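## Task

The rack's front face holds twelve drive blanks in three rows of four. Press every protruding blank fully home so it latches, but leave untouched the bottom-row blank that is second counting from the left when facing the rack. The rack is loose on the table: it must not tilt beyond a slight amount (more is a failure) and must finish in its original place.

## Robot and tools

Robot: two six-joint arms, left_arm and right_arm, each with a two-finger parallel gripper and a wrist camera. Calibrated bases in the scene frame: left_arm at (+0.007, +0.260, 0) m, right_arm at (-0.011, -0.355, 0) m, both nearly unrotated. A camera stand is fixed behind the arms.

Frames. The scene frame has its origin at table-top height midway between the nominal bases; +z is up, +x points out over the table, and left_arm sits on the +y side (arm names do not match image sides). Reported hand positions, orientations and targets use the scene frame. Offsets you command use the axes of that arm's current Hand target. The gripper's fingers point along its own +z and open along its y. end_effector_position is the point between the pads, about 1 cm short of the fingertips. Reported poses can be off by a few cm, more at long reach.

Row layout (shared by execute_actions and move): one list of 14 numbers, each in [-1, 1]: dx, dy, dz, rx, ry, rz, opening for left_arm, then the same seven for right_arm. Always give all 14 even when one arm is idle. dx..rz are an offset (not a pose) from that arm's Hand target as it stood when the action or move began; 1.0 equals 0.6 m or 180 degrees, and rx, ry, rz form one rotation vector. Repeating an offset in a new call moves further. Sending six zeros re-commands the current Hand target. Opening is absolute: +1 fully open (0.093 m), -1 closed. A 0 in the opening slot is a real command, so resend the present opening to keep a gripper as is.

execute_actions: actions is a list of actions; each action is a table of up to 15 rows, one per 1/30 s step; a short table repeats its last row. Every row counts from the action's start pose, not the previous row. cameras picks images by name (["all"], [] or names); with an empty actions list you get all images plus full state.

move: target is one 14-number row, or a list of up to 15 rows, all offsets measured from the same starting Hand targets. The grippers travel straight paths, taking the shorter rotation, lasting at least 0.5 s and cut off after 10 s. speed is top path speed in m/s (0.002 to 2.9, default 0.25; rotation up to twice that in rad/s), one value or one per target. blend (m) rounds corners between list targets; 0 stops at each. opening_speed sets how fast commanded openings change (per second on the -1..+1 scale, at least 0.2). grip_force limits force per pad in newtons (10 to 50), per arm if a list; it persists, and low values close slowly. blocking=false returns after about 0.5 s while the move keeps running. Paths do not avoid obstacles or the other arm; the gripper lags and can overshoot, more when fast or with the arm stretched. Avoid paths passing near an arm's own base. Faster contact and targets set deeper past contact both mean harder pushes.

wait: seconds from 0 to 10, arms keep their last command; returns early if a running move ends. stop: brakes a running move (needs some distance). zoom_image: camera one of cam_head_left, cam_head_right, cam_left_wrist, cam_right_wrist, region [x0, y0, x1, y1] in pixels, at most 504 by 504, from the latest image. read_manual: returns licence texts only. finished_scene: scene gives the current scene number; it ends the scene irreversibly, and the goal must hold without the robot.

Cameras: cam_head_left, cam_head_right, cam_high, cam_low, cam_left_wrist, cam_right_wrist, all 672x504; calibration is approximate.

Results: Hand target is the last commanded pose after clipping (the base for next offsets); the gripper often rests short of it, and resending it (even all zeros) or adding the missing distance closes the gap. end_effector_position (m) and end_effector_quat_wxyz; grip_measured (+1 open, -1 closed, pads meet near -0.94); Joint positions (last entry is opening in m); Joint velocities, omitted or marked within noise when still; Joint torques (noisy, include arm weight; first three wrap at ±28 N m); Tool commands. A move adds a move: line with its ending (done, off_target, moving, held, fault) and limits (paced = pose clipped, held = steps withheld). Done means at rest within 10 mm and 2 degrees; neither done nor off_target tells you about contact. Orientation commands are clipped to within 40 degrees of the measured one per step.

Cautions: the rack is free-standing, so push blanks gently and near-horizontally, slow speed, target only a little past the latch point, and check the rack has not shifted or tilted. Do not touch the excluded blank. An arm blocked by contact keeps pressing until you command it back behind its gripper. Avoid any contact between the arms, grippers or wrist cameras, strain on camera cables, slams, hits, and knocking things off the table. Stretched or blocked arms heat motors: MOTOR HOT appears at 75 °C, 90 °C triggers an OVER-TEMPERATURE FAULT that folds and disables that arm, 100 °C makes it fall. Small moves may go astray; check pose and tilt after each move.

Each tool is called after "Call:" as name(argument=value, ...) on one line, values as JSON.

## Session

Call:
execute_actions(actions=[])

Scene clock: 0.00 s.
left_arm: end_effector_position=(+0.3944, +0.2656, +0.0714) grip_measured=+1.000 end_effector_quat_wxyz=(+0.505, -0.053, +0.858, +0.075) | right_arm: end_effector_position=(+0.3643, -0.3992, +0.0550) grip_measured=+1.000 end_effector_quat_wxyz=(+0.518, +0.085, +0.844, -0.110)
Joint positions: left_arm=[-0.103 1.541 0.455 0.565 -0.275 -0.069 0.093] | right_arm=[0.042 1.618 0.363 0.778 0.285 0.034 0.093]
Joint velocities: within noise
Joint torques (N m): no reading
Motor temperatures (°C): left_arm=[28 32 36 38 25 26 28] | right_arm=[25 31 35 30 29 27 26]
Heat: left arm: 38 °C; right arm: 35 °C.
Hand target: left_arm +0.3951, +0.2655, +0.0730; +0.506, -0.053, +0.858, +0.075 | right_arm +0.3686, -0.3992, +0.0633; +0.529, +0.087, +0.837, -0.109
Tool commands: left_gripper/opening=+1.0 right_gripper/opening=+1.0
camera_calibration:
cam_left_wrist: T_world_to_cam=[[0.163524, -0.983163, -0.0815553, 0.202191], [-0.796314, -0.082742, -0.599197, 0.419166], [0.58236, 0.162927, -0.796437, -0.129714], [0, 0, 0, 1]] pos_world=[0.376265, 0.254603, 0.164344]
cam_right_wrist: T_world_to_cam=[[-0.250205, -0.962886, 0.101231, -0.298688], [-0.777623, 0.137566, -0.613496, 0.409015], [0.576801, -0.232219, -0.783183, -0.175189], [0, 0, 0, 1]] pos_world=[0.344376, -0.384551, 0.14396]

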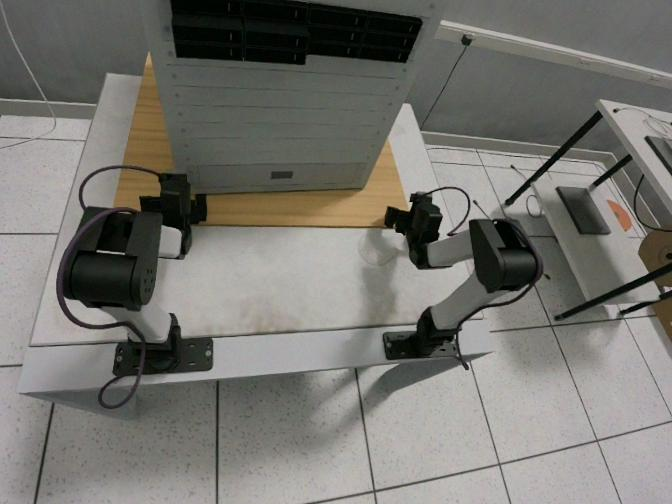

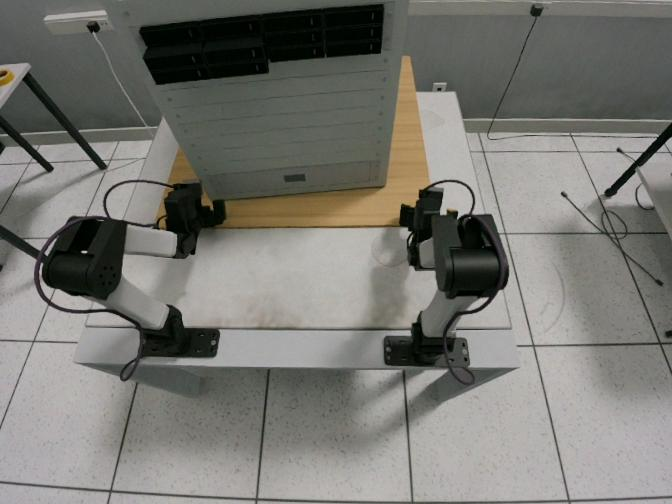

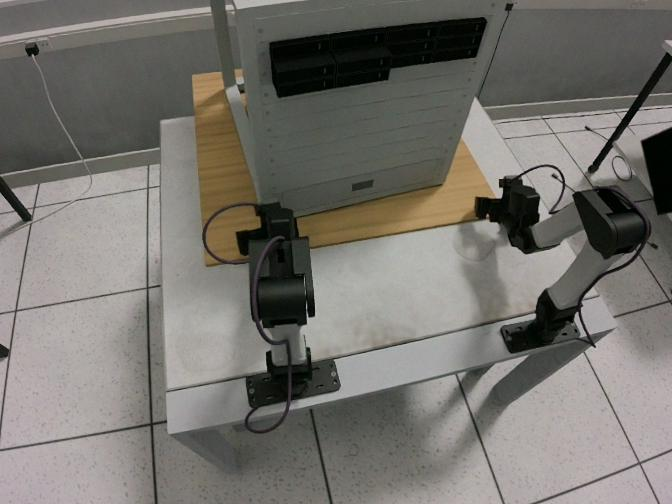

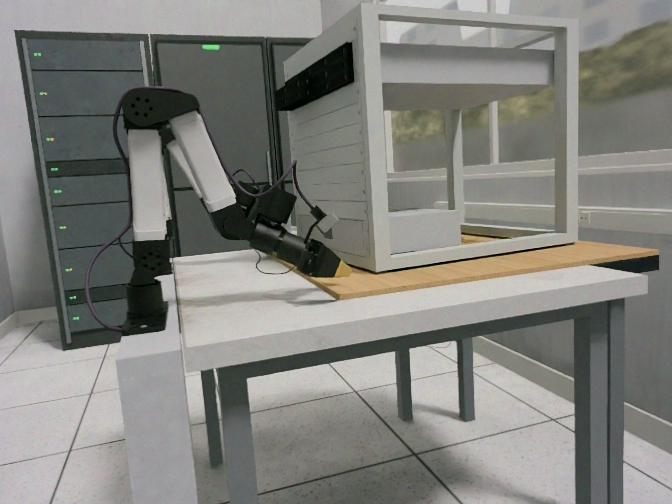

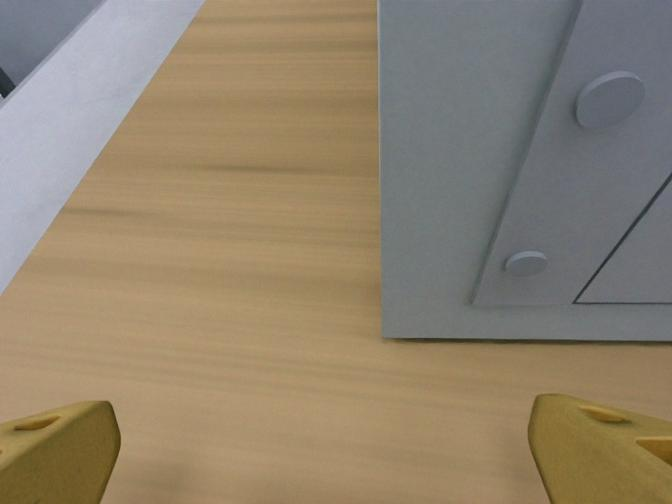

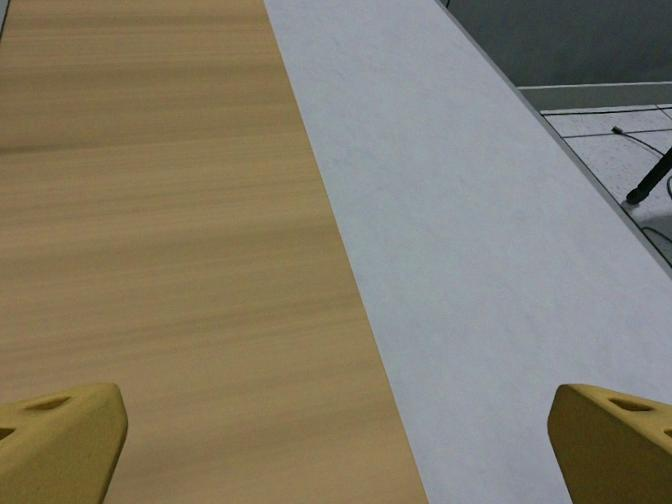

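Call:
zoom_image(camera="cam_head_left", region=[150, 0, 450, 100])

Call:
zoom_image(camera="cam_head_right", region=[110, 0, 410, 100])

Call:
zoom_image(camera="cam_high", region=[240, 0, 510, 110])

Call:
zoom_image(camera="cam_low", region=[260, 20, 400, 140])

Scaled by 1.680 from the camera's 672x504 image, which has a finer 960x720 frame.

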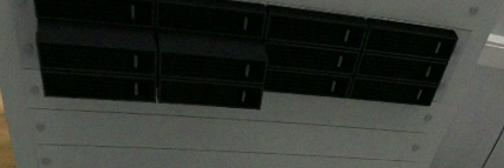

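Scaled by 1.680 from the camera's 672x504 image, which has a finer 960x720 frame.

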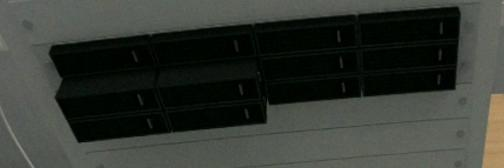

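Scaled by 1.867 from the camera's 672x504 image, which has a finer 960x720 frame.

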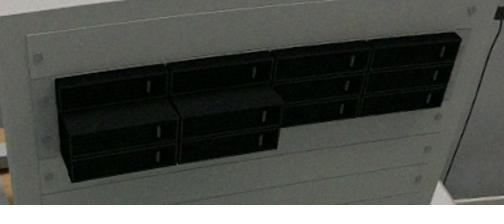

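Scaled by 3.600 from the camera's 672x504 image, which has a finer 960x720 frame.

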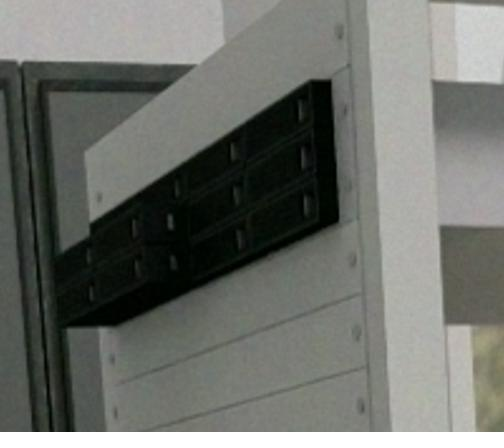

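Call:
move(target=[-0.5137,-0.1937,-0.5105,0.0583,-0.1604,-0.0101,-1,-0.5675,0.2905,-0.4975,-0.0892,-0.1402,0.01,-1], cameras=["all"])

Scene clock: 16.07 s.
left_arm: end_effector_position=(+0.3008, +0.0999, +0.4752) grip_measured=-0.991 end_effector_quat_wxyz=(+0.707, +0.002, +0.707, -0.004) | right_arm: end_effector_position=(+0.3011, -0.1609, +0.4704) grip_measured=-0.987 end_effector_quat_wxyz=(+0.702, -0.007, +0.712, -0.004)
Joint positions: left_arm=[-0.903 1.132 1.401 -0.269 -0.896 -0.002 0] | right_arm=[0.965 1.262 1.47 -0.232 0.927 0.003 0]
Joint torques (N m): left_arm=[-0.29 -1.95 8.24 1.86 -0.23 0.03] | right_arm=[0.49 -3.45 8.59 1.6 0.16 -0.01]
Heat: left arm: 42 °C; right arm: 36 °C.
Hand target: left_arm +0.3001, +0.1002, +0.4804; +0.707, +0.000, +0.707, +0.000 | right_arm +0.3003, -0.1599, +0.4797; +0.707, +0.000, +0.707, +0.000
Off the commanded pose: left_arm 0.005 m, 1 deg | right_arm 0.009 m, 1 deg.
move: done
camera_calibration:
cam_left_wrist: T_world_to_cam=[[-0.00881676, -0.999945, -0.00559598, 0.104861], [-0.412842, 0.008737, -0.910761, 0.596473], [0.91076, -0.0057197, -0.412896, 0.00916701], [0, 0, 0, 1]] pos_world=[0.238825, 0.099696, 0.547616]
cam_right_wrist: T_world_to_cam=[[0.00999551, -0.999714, 0.0217372, -0.173905], [-0.445302, -0.023914, -0.895061, 0.5883], [0.895325, -0.00073304, -0.445413, 0.0243218], [0, 0, 0, 1]] pos_world=[0.241934, -0.159769, 0.541178]

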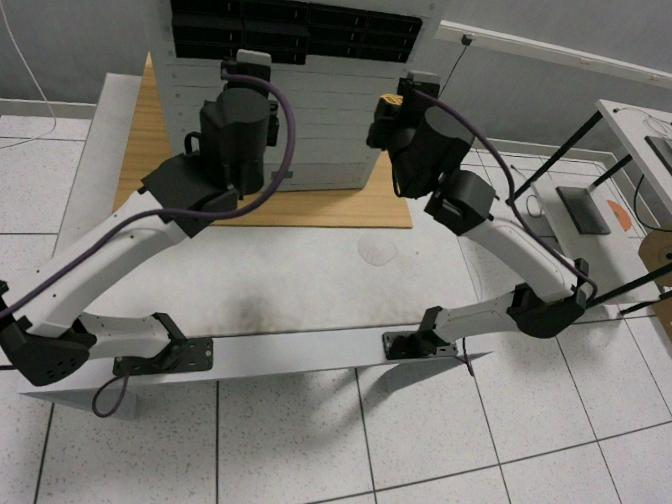

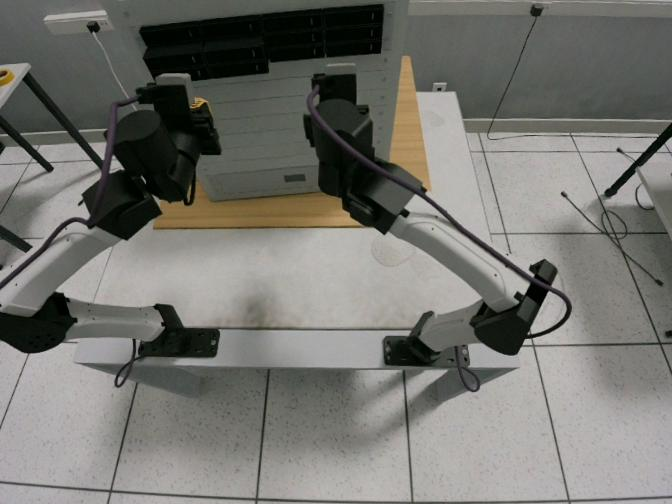

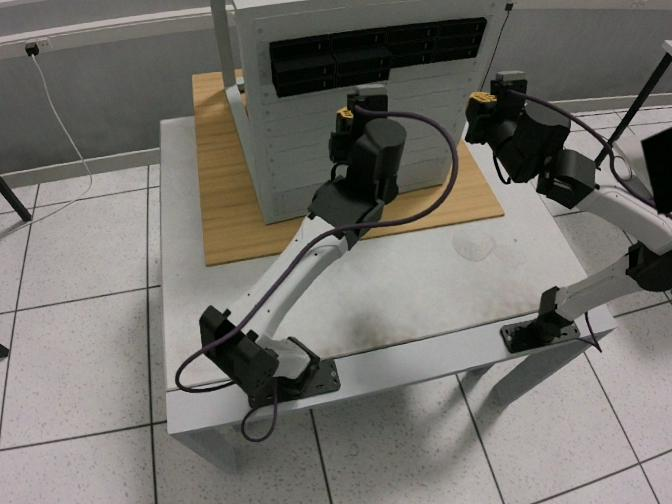

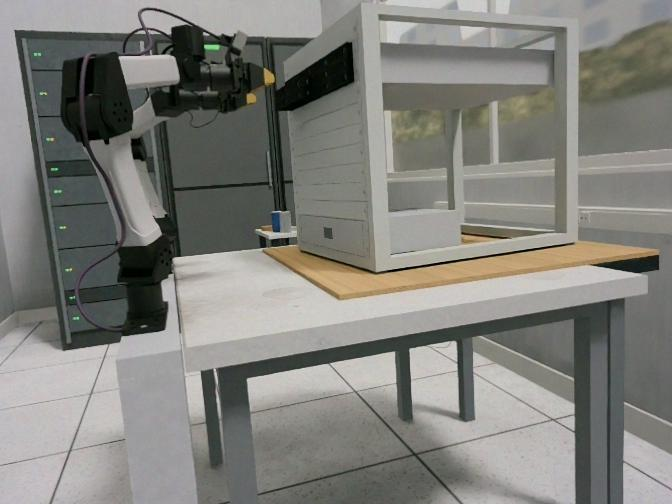

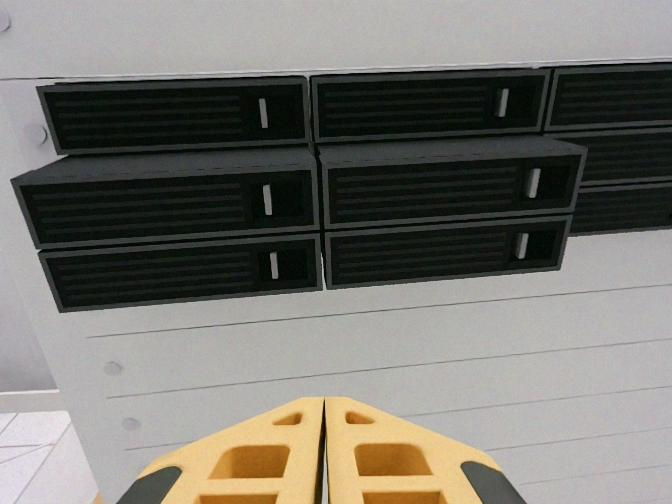

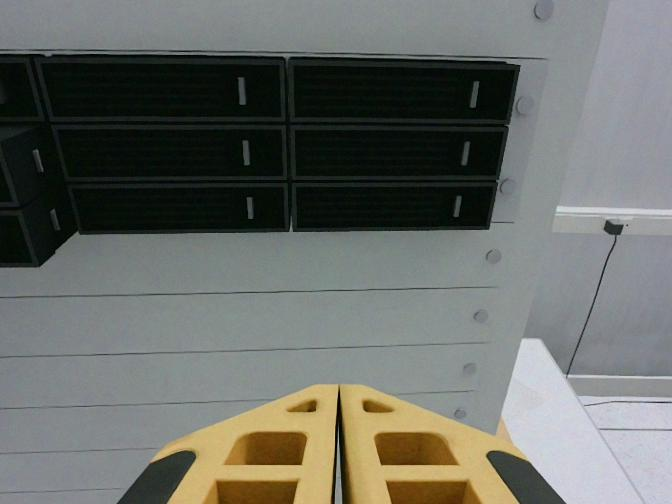

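Call:
zoom_image(camera="cam_right_wrist", region=[10, 40, 290, 250])

Call:
zoom_image(camera="cam_right_wrist", region=[260, 40, 540, 250])

Call:
zoom_image(camera="cam_left_wrist", region=[10, 60, 330, 300])

Call:
zoom_image(camera="cam_left_wrist", region=[280, 50, 600, 290])

Call:
zoom_image(camera="cam_low", region=[270, 35, 370, 115])

Scaled by 1.800 from the camera's 672x504 image, which has a finer 960x720 frame.

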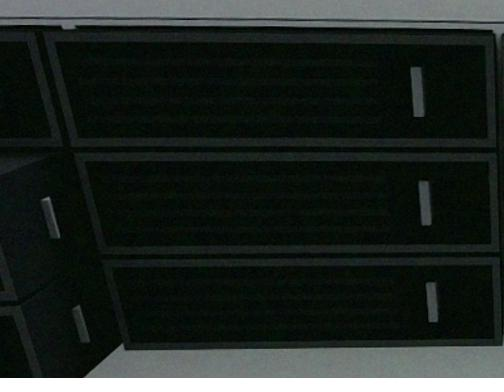

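Scaled by 1.800 from the camera's 672x504 image, which has a finer 960x720 frame.

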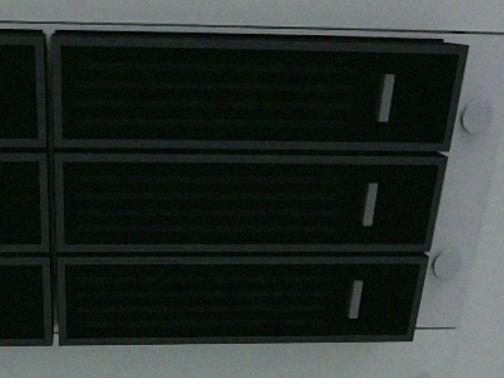

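Scaled by 1.575 from the camera's 672x504 image, which has a finer 960x720 frame.

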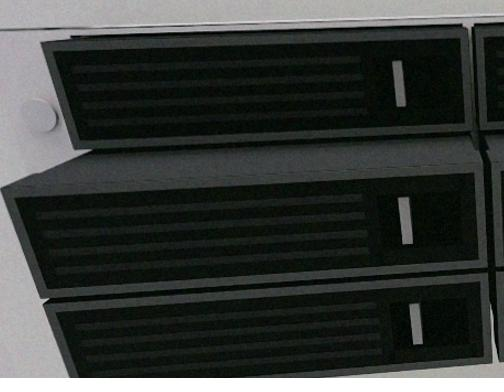

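Scaled by 1.575 from the camera's 672x504 image, which has a finer 960x720 frame.

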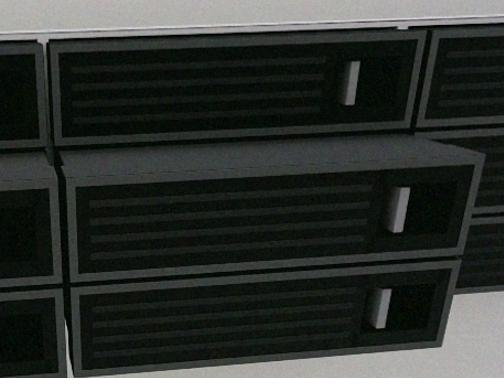

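Scaled by 5.040 from the camera's 672x504 image, which has a finer 960x720 frame.

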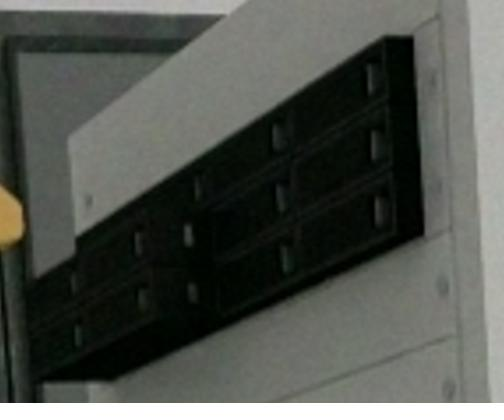

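Call:
move(target=[-0.0527,-0.0837,0.0833,-0.0244,0.2222,-0.0089,-1,0,0,0,0,0,0,-1], cameras=["all"])

Call:
zoom_image(camera="cam_low", region=[240, 35, 370, 135])

Scene clock: 37.67 s.
left_arm: end_effector_position=(+0.3463, +0.0533, +0.5131) grip_measured=-0.991 end_effector_quat_wxyz=(+0.584, -0.005, +0.811, -0.039) | right_arm: end_effector_position=(+0.3011, -0.1609, +0.4703) grip_measured=-0.987 end_effector_quat_wxyz=(+0.702, -0.007, +0.712, -0.004)
Joint positions: left_arm=[-0.831 1.9 2.847 -1.381 -0.724 -0.37 0] | right_arm=[0.965 1.262 1.47 -0.233 0.927 0.003 0]
Joint torques (N m): left_arm=[0.84 -5.63 5.01 2.04 -0.11 0.04] | right_arm=[0.38 -3.33 8.53 1.63 0.18 0.05]
Heat: left arm: 42 °C; right arm: 38 °C.
Hand target: left_arm +0.3501, +0.0501, +0.5121; +0.422, -0.037, +0.906, +0.017 | right_arm +0.3003, -0.1599, +0.4797; +0.707, +0.000, +0.707, +0.000
Off the commanded pose: left_arm 0.005 m, 23 deg | right_arm 0.009 m, 1 deg.
elbow stopped short (left arm): the move would have taken joint 3 (elbow) straighter than the controller allows.
move: off_target (left_arm)
camera_calibration:
cam_left_wrist: T_world_to_cam=[[-0.0406316, -0.997294, 0.0612754, 0.0354097], [-0.680271, -0.0173063, -0.732756, 0.652814], [0.731834, -0.0714569, -0.677727, 0.184464], [0, 0, 0, 1]] pos_world=[0.310532, 0.0597929, 0.6012]
cam_right_wrist: T_world_to_cam=[[0.00959895, -0.999711, 0.0220491, -0.174075], [-0.445512, -0.0240164, -0.894954, 0.588185], [0.895224, -0.00123254, -0.445614, 0.0243306], [0, 0, 0, 1]] pos_world=[0.241933, -0.159869, 0.541079]

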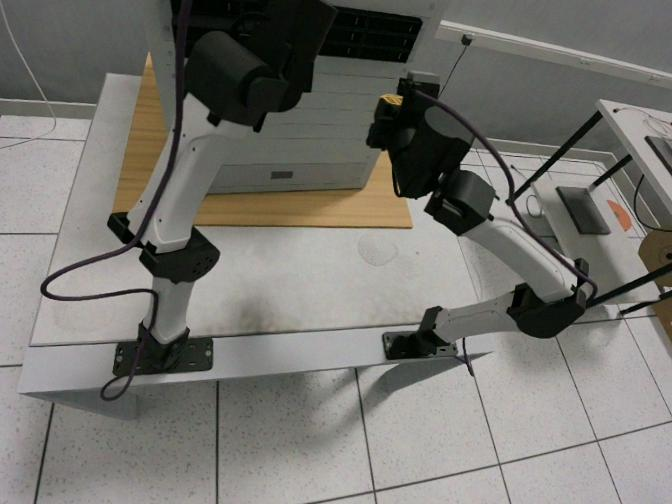

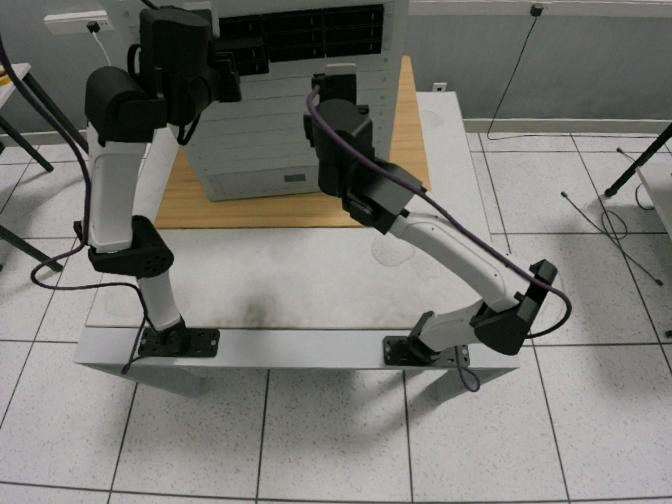

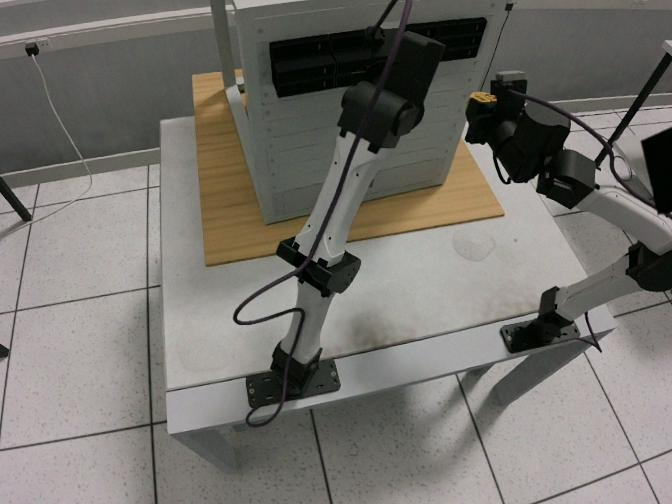

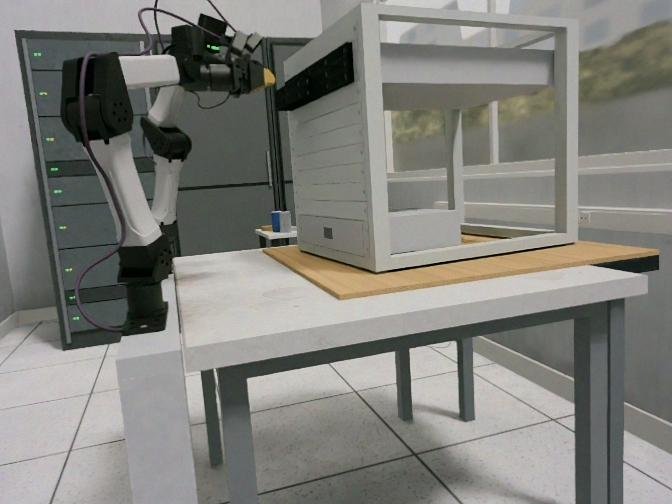

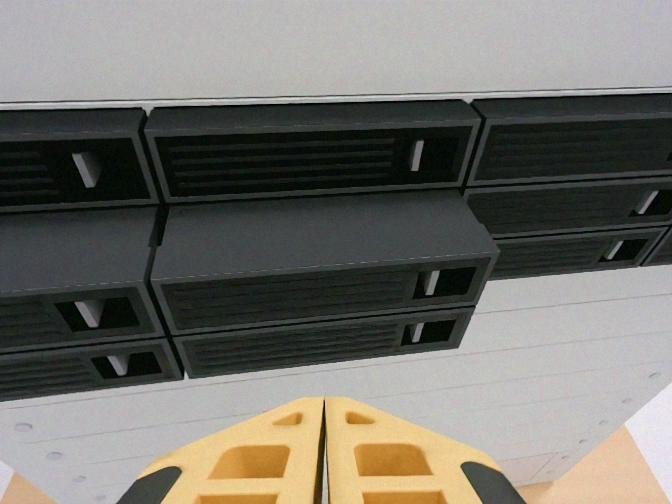

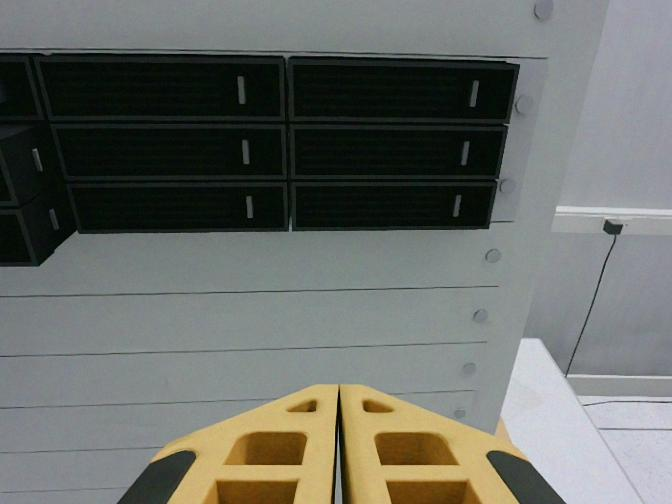

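Scaled by 3.877 from the camera's 672x504 image, which has a finer 960x720 frame.

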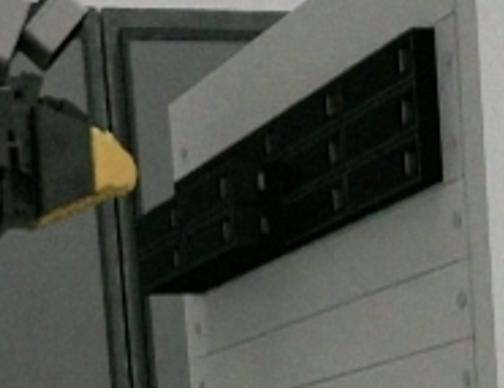

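Call:
move(target=[0.0733,-0.0012,0.0285,-0.1739,-0.1746,0.4783,0.31,0,0,0,0,0,0,-1], cameras=["all"])

Call:
zoom_image(camera="cam_low", region=[240, 35, 370, 135])

Call:
zoom_image(camera="cam_high", region=[240, 0, 500, 130])

Scene clock: 50.20 s.
left_arm: end_effector_position=(+0.3399, +0.0452, +0.4645) grip_measured=+0.309 end_effector_quat_wxyz=(+0.473, +0.482, +0.521, +0.521) | right_arm: end_effector_position=(+0.3011, -0.1609, +0.4703) grip_measured=-0.987 end_effector_quat_wxyz=(+0.702, -0.007, +0.712, -0.004)
Joint positions: left_arm=[-0.947 1.398 1.538 -0.156 -1.037 1.566 0.06] | right_arm=[0.965 1.262 1.47 -0.233 0.927 0.003 0]
Joint torques (N m): left_arm=[-0.24 -8.24 4.92 2.07 -0.06 0] | right_arm=[0.46 -3.26 8.43 1.58 0.2 -0.02]
Motor temperatures (°C): left_arm=[28 34 39 44 25 26 28] | right_arm=[25 32 39 33 29 27 26]
Heat: left arm: 44 °C; right arm: 39 °C.
Hand target: left_arm +0.3350, +0.0481, +0.4674; +0.480, +0.480, +0.519, +0.520 | right_arm +0.3003, -0.1599, +0.4797; +0.707, +0.000, +0.707, +0.000
Off the commanded pose: left_arm 0.006 m, 1 deg | right_arm 0.010 m, 1 deg.
move: done
camera_calibration:
cam_left_wrist: T_world_to_cam=[[-0.00996752, 0.0160984, -0.999821, 0.466757], [-0.490783, 0.871076, 0.0189182, 0.159013], [0.871225, 0.490884, -0.000781666, -0.231656], [0, 0, 0, 1]] pos_world=[0.284518, -0.03231, 0.463484]
cam_right_wrist: T_world_to_cam=[[0.00959895, -0.999711, 0.0220491, -0.174075], [-0.445512, -0.0240164, -0.894954, 0.588185], [0.895224, -0.00123254, -0.445614, 0.0243306], [0, 0, 0, 1]] pos_world=[0.241933, -0.159869, 0.541079]

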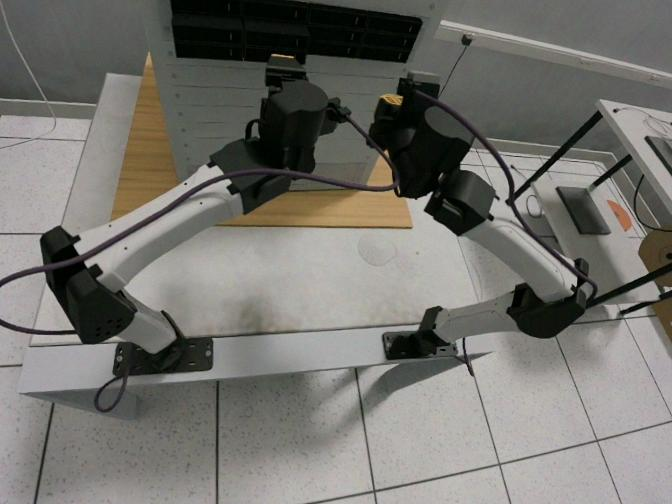

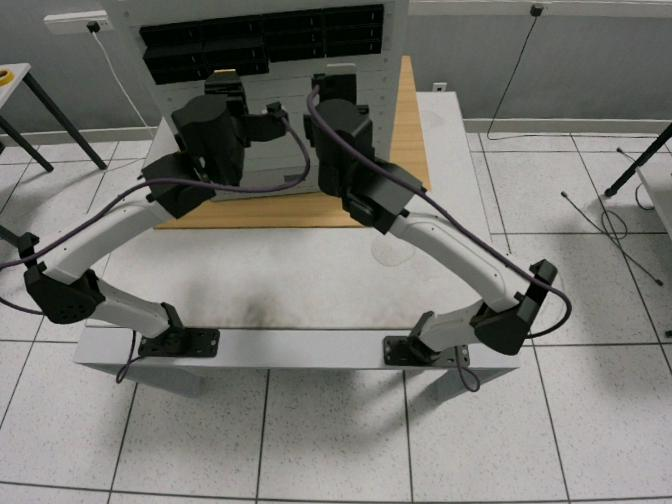

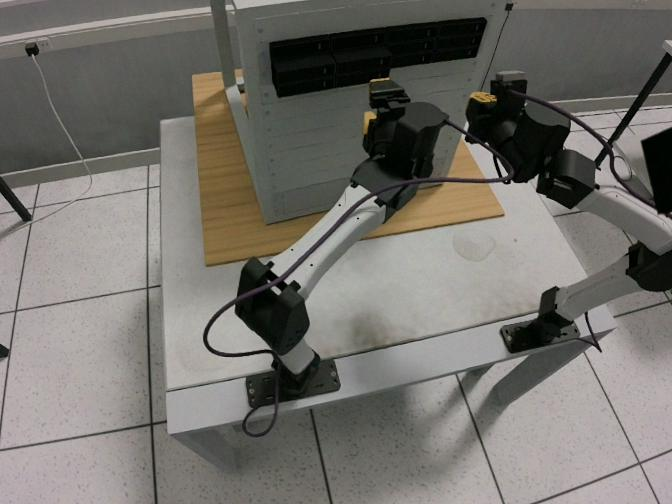

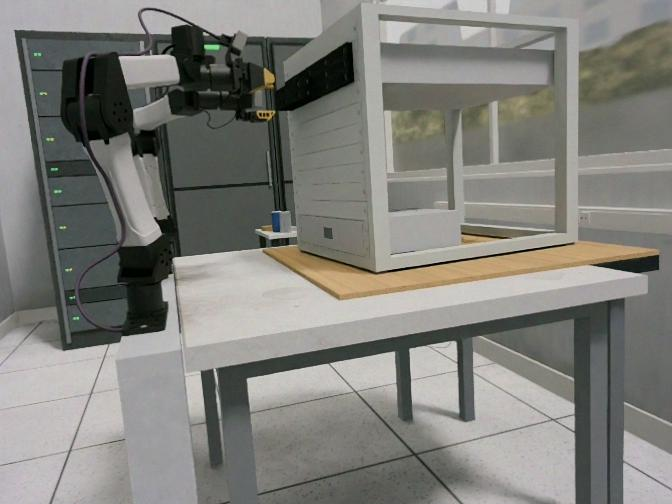

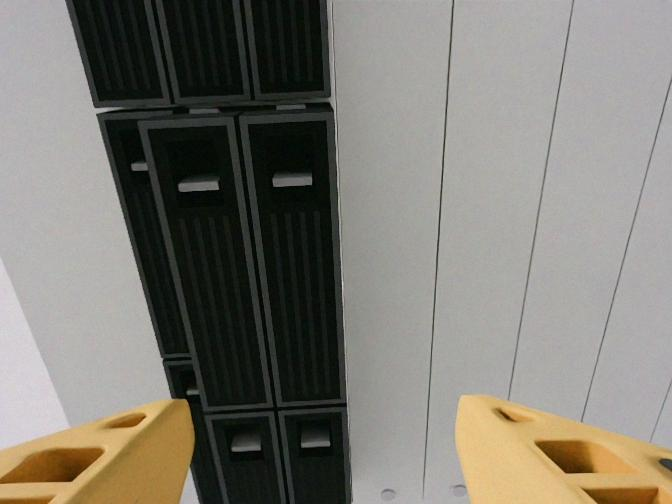

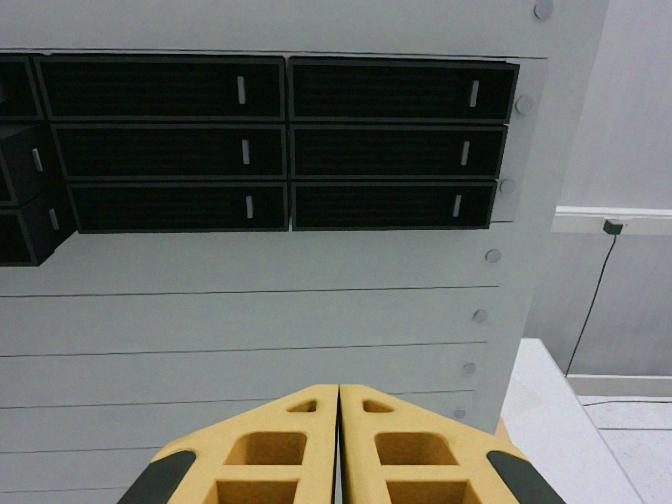

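Scaled by 3.877 from the camera's 672x504 image, which has a finer 960x720 frame.

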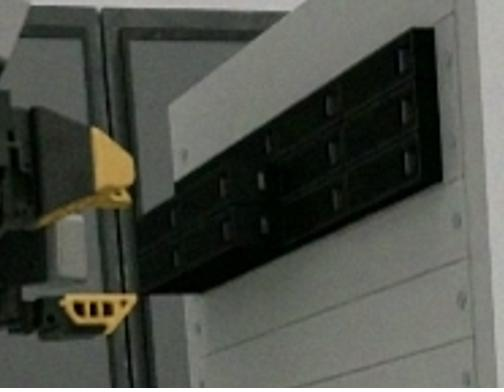

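Scaled by 1.938 from the camera's 672x504 image, which has a finer 960x720 frame.

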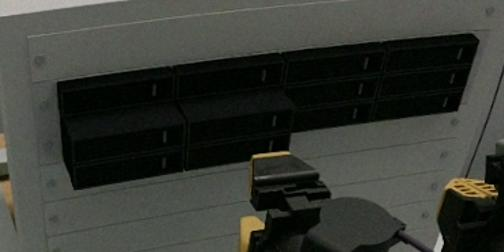

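Call:
move(target=[0,0,0.0667,0,0,0,0.31,0,0,0,0,0,0,-1], speed=0.08, cameras=["cam_left_wrist","cam_low"])

Scene clock: 55.03 s.
left_arm: end_effector_position=(+0.3717, +0.0544, +0.4586) grip_measured=+0.309 end_effector_quat_wxyz=(+0.469, +0.484, +0.522, +0.523) | right_arm: end_effector_position=(+0.3011, -0.1609, +0.4703) grip_measured=-0.987 end_effector_quat_wxyz=(+0.702, -0.007, +0.712, -0.004)
Joint positions: left_arm=[-0.843 1.44 1.554 -0.137 -0.936 1.568 0.06] | right_arm=[0.965 1.262 1.47 -0.233 0.927 0.003 0]
Joint torques (N m): left_arm=[0.68 -5.01 8.9 2.14 0.09 -0.01] | right_arm=[0.61 -3.44 8.51 1.6 0.19 -0.03]
Heat: left arm: 44 °C; right arm: 39 °C.
Hand target: left_arm +0.3749, +0.0513, +0.4675; +0.480, +0.480, +0.519, +0.520 | right_arm +0.3003, -0.1599, +0.4797; +0.707, +0.000, +0.707, +0.000
Off the commanded pose: left_arm 0.010 m, 1 deg | right_arm 0.010 m, 1 deg.
move: done
camera_calibration:
cam_left_wrist: T_world_to_cam=[[-0.0161435, 0.0228312, -0.999609, 0.462947], [-0.493954, 0.869043, 0.0278263, 0.163937], [0.869338, 0.49421, -0.00275186, -0.262473], [0, 0, 0, 1]] pos_world=[0.316629, -0.0233207, 0.457482]
Images, in order (width x height): cam_low 672x504, cam_left_wrist 672x504.

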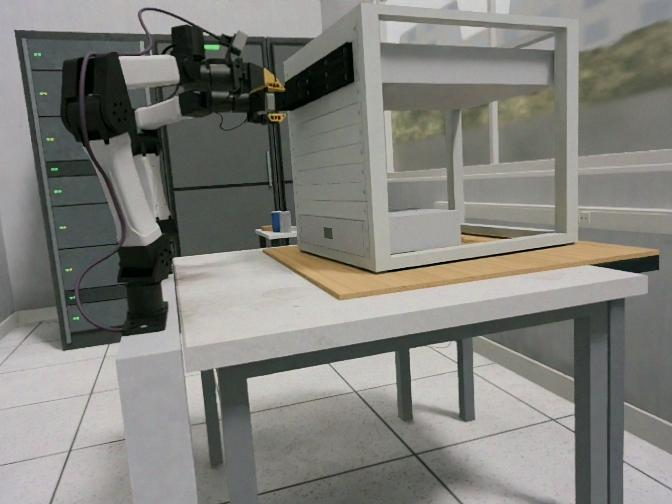

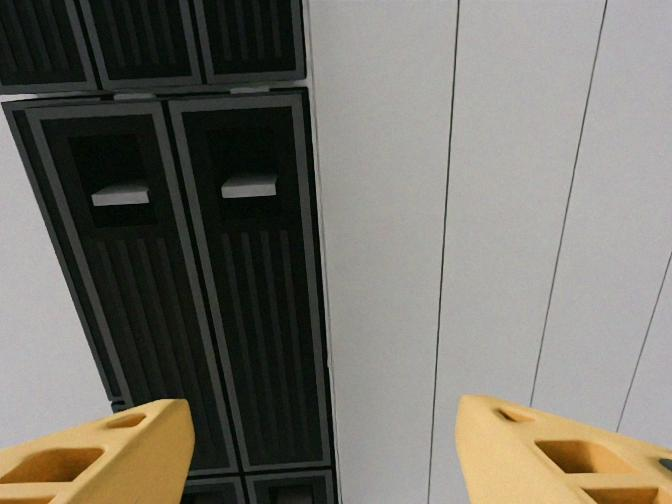

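Call:
move(target=[-0.0133,0.0108,0.0167,0,0,0,0.31,0,0,0,0,0,0,-1], speed=0.05, cameras=["cam_left_wrist","cam_low"])

Scene clock: 57.60 s.
left_arm: end_effector_position=(+0.3814, +0.0471, +0.4700) grip_measured=+0.309 end_effector_quat_wxyz=(+0.478, +0.477, +0.522, +0.521) | right_arm: end_effector_position=(+0.3011, -0.1614, +0.4703) grip_measured=-0.987 end_effector_quat_wxyz=(+0.702, -0.006, +0.712, -0.005)
Joint positions: left_arm=[-0.834 1.492 1.63 -0.137 -0.924 1.57 0.06] | right_arm=[0.965 1.262 1.47 -0.233 0.93 0.003 0]
Joint torques (N m): left_arm=[0.8 -5.07 8.94 1.93 0.08 -0.02] | right_arm=[0.32 -3.33 8.38 1.63 0.17 0.03]
Heat: left arm: 44 °C; right arm: 39 °C.
Hand target: left_arm +0.3856, +0.0441, +0.4738; +0.480, +0.480, +0.519, +0.520 | right_arm +0.3003, -0.1599, +0.4797; +0.707, +0.000, +0.707, +0.000
Off the commanded pose: left_arm 0.006 m, 1 deg | right_arm 0.010 m, 1 deg.
move: done
camera_calibration:
cam_left_wrist: T_world_to_cam=[[-0.000019025, 0.0060776, -0.999982, 0.469469], [-0.491245, 0.871005, 0.00530307, 0.184226], [0.871021, 0.491236, 0.00296902, -0.27037], [0, 0, 0, 1]] pos_world=[0.326007, -0.0304995, 0.469286]
Images, in order (width x height): cam_low 672x504, cam_left_wrist 672x504.

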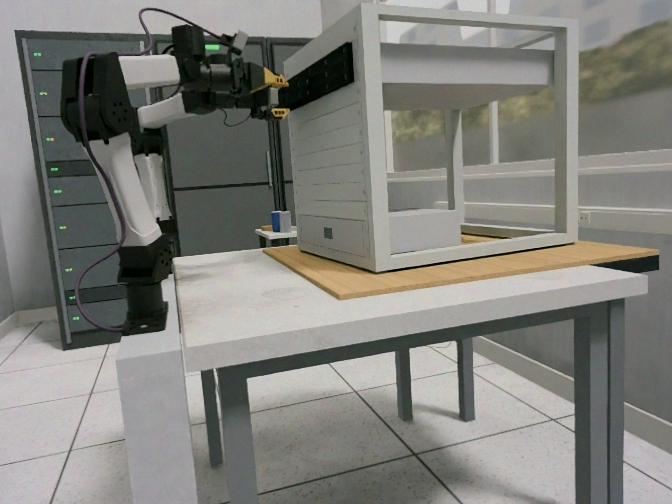

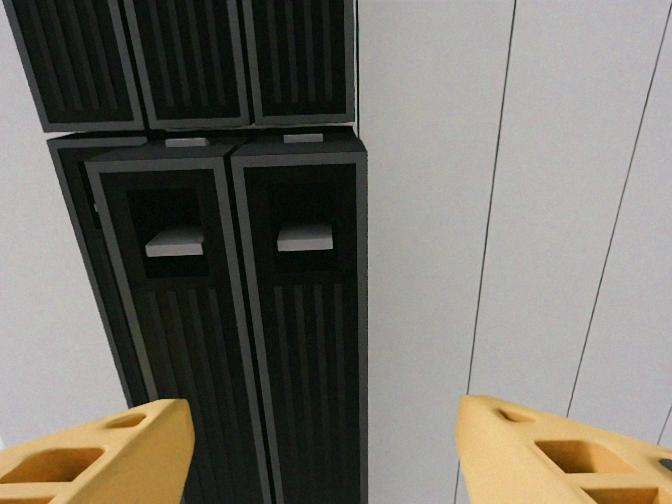

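Call:
move(target=[-0.003,-0.004,0.02,0,0,0,0.31,0,0,0,0,0,0,-1], speed=0.05, cameras=["cam_left_wrist","cam_low"])

Scene clock: 60.50 s.
left_arm: end_effector_position=(+0.3927, +0.0465, +0.4672) grip_measured=+0.309 end_effector_quat_wxyz=(+0.475, +0.480, +0.521, +0.522) | right_arm: end_effector_position=(+0.3011, -0.1618, +0.4702) grip_measured=-0.987 end_effector_quat_wxyz=(+0.702, -0.006, +0.712, -0.006)
Joint positions: left_arm=[-0.809 1.52 1.65 -0.137 -0.898 1.57 0.06] | right_arm=[0.965 1.262 1.47 -0.233 0.932 0.003 0]
Joint torques (N m): left_arm=[0.83 -5.22 8.76 2.06 0.08 -0.03] | right_arm=[0.55 -3.32 8.14 1.6 0.12 0.01]
Heat: left arm: 44 °C; right arm: 39 °C.
Hand target: left_arm +0.3976, +0.0432, +0.4716; +0.480, +0.480, +0.519, +0.520 | right_arm +0.3003, -0.1598, +0.4797; +0.707, +0.000, +0.707, +0.000
Off the commanded pose: left_arm 0.007 m, 1 deg | right_arm 0.010 m, 1 deg.
move: done
camera_calibration:
cam_left_wrist: T_world_to_cam=[[-0.00553883, 0.0122709, -0.999909, 0.468491], [-0.490843, 0.871145, 0.0134096, 0.186326], [0.871231, 0.490872, 0.00119795, -0.279216], [0, 0, 0, 1]] pos_world=[0.337313, -0.0310059, 0.466284]
Images, in order (width x height): cam_low 672x504, cam_left_wrist 672x504.

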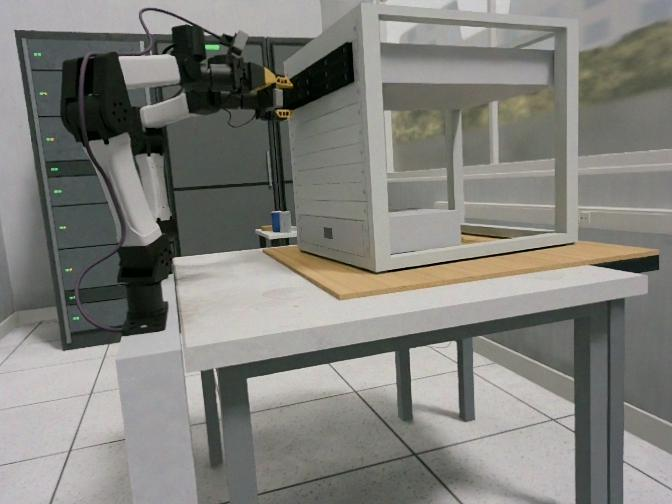

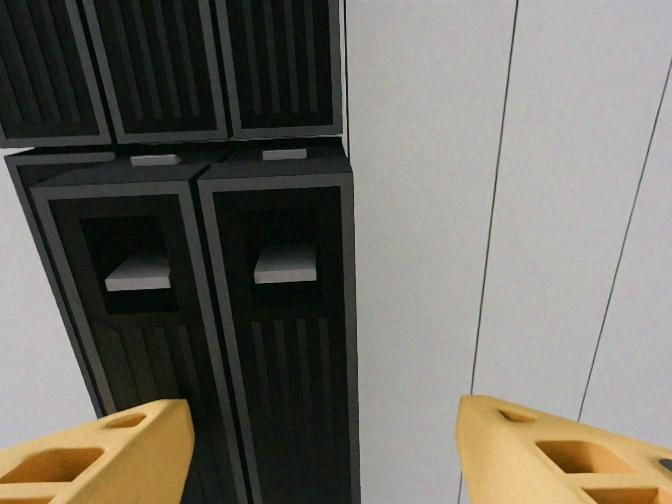

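Call:
move(target=[-0.003,0,0.02,0,0,0,0.31,0,0,0,0,0,0,-1], speed=0.04, cameras=["cam_left_wrist","cam_low"])

Call:
move(target=[-0.003,0,0.0133,0,0,0,0.31,0,0,0,0,0,0,-1], speed=0.04, cameras=["cam_left_wrist","cam_low"])

Scene clock: 63.00 s.
left_arm: end_effector_position=(+0.4042, +0.0463, +0.4680) grip_measured=+0.309 end_effector_quat_wxyz=(+0.475, +0.479, +0.522, +0.522) | right_arm: end_effector_position=(+0.3011, -0.1620, +0.4702) grip_measured=-0.987 end_effector_quat_wxyz=(+0.702, -0.005, +0.712, -0.007)
Joint positions: left_arm=[-0.784 1.552 1.683 -0.137 -0.874 1.57 0.06] | right_arm=[0.965 1.262 1.47 -0.233 0.933 0.003 0]
Joint torques (N m): left_arm=[0.87 -5.34 8.87 2.07 0.09 -0.02] | right_arm=[0.49 -3.33 8.36 1.64 0.14 0.03]
Heat: left arm: 44 °C; right arm: 39 °C.
Hand target: left_arm +0.4097, +0.0424, +0.4716; +0.480, +0.480, +0.519, +0.520 | right_arm +0.3003, -0.1598, +0.4797; +0.707, +0.000, +0.707, +0.000
Off the commanded pose: left_arm 0.008 m, 1 deg | right_arm 0.010 m, 1 deg.
move: done
camera_calibration:
cam_left_wrist: T_world_to_cam=[[-0.00492751, 0.0113545, -0.999923, 0.469124], [-0.491835, 0.870601, 0.0123097, 0.193113], [0.870674, 0.491858, 0.00129463, -0.288997], [0, 0, 0, 1]] pos_world=[0.348914, -0.0313059, 0.467085]
Images, in order (width x height): cam_low 672x504, cam_left_wrist 672x504.

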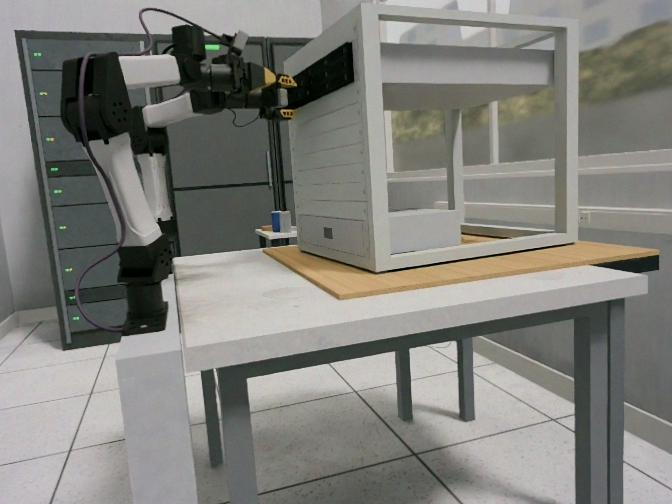

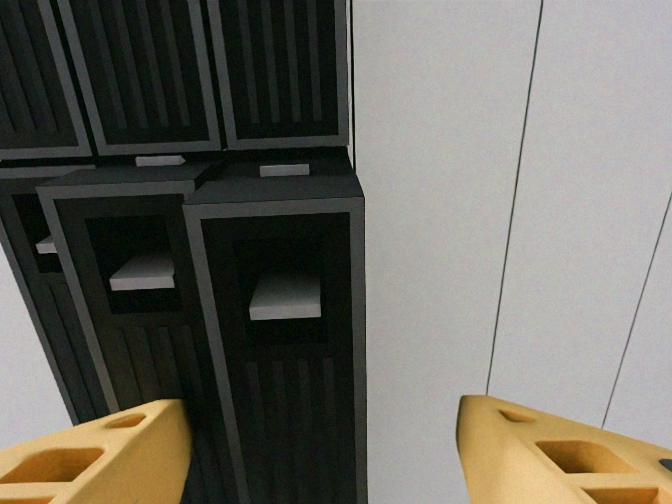

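Scene clock: 63.77 s.
left_arm: end_effector_position=(+0.4122, +0.0460, +0.4686) grip_measured=+0.309 end_effector_quat_wxyz=(+0.475, +0.478, +0.523, +0.522) | right_arm: end_effector_position=(+0.3011, -0.1620, +0.4702) grip_measured=-0.987 end_effector_quat_wxyz=(+0.702, -0.005, +0.712, -0.007)
Joint positions: left_arm=[-0.769 1.576 1.709 -0.137 -0.862 1.57 0.06] | right_arm=[0.965 1.262 1.47 -0.233 0.934 0.003 0]
Joint torques (N m): left_arm=[0.77 -5.5 8.84 2.08 0.1 -0.03] | right_arm=[0.58 -3.32 8.54 1.58 0.13 -0.01]
Heat: left arm: 43 °C; right arm: 39 °C.
Hand target: left_arm +0.4179, +0.0413, +0.4715; +0.480, +0.480, +0.519, +0.520 | right_arm +0.3003, -0.1598, +0.4797; +0.707, +0.000, +0.707, +0.000
Off the commanded pose: left_arm 0.008 m, 1 deg | right_arm 0.010 m, 1 deg.
move: done
camera_calibration:
cam_left_wrist: T_world_to_cam=[[-0.00388108, 0.0102278, -0.99994, 0.469469], [-0.494862, 0.868904, 0.0108082, 0.199305], [0.868963, 0.494875, 0.00168904, -0.29537], [0, 0, 0, 1]] pos_world=[0.357116, -0.0318078, 0.467785]
Images, in order (width x height): cam_low 672x504, cam_left_wrist 672x504.

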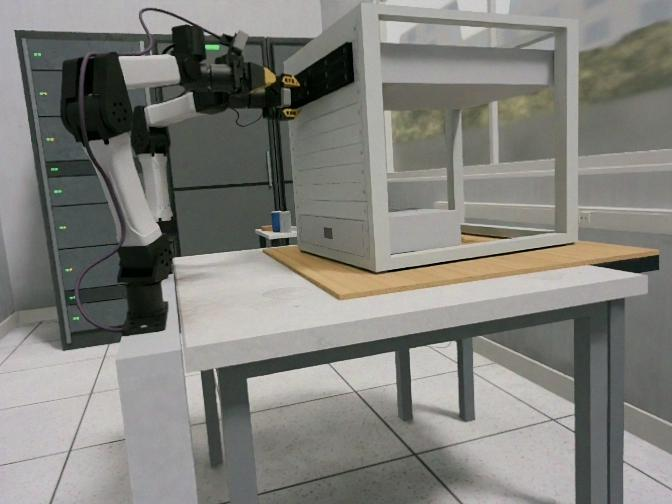

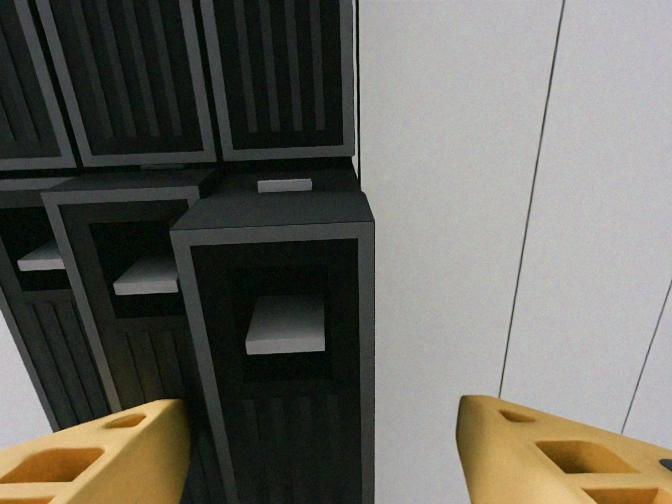

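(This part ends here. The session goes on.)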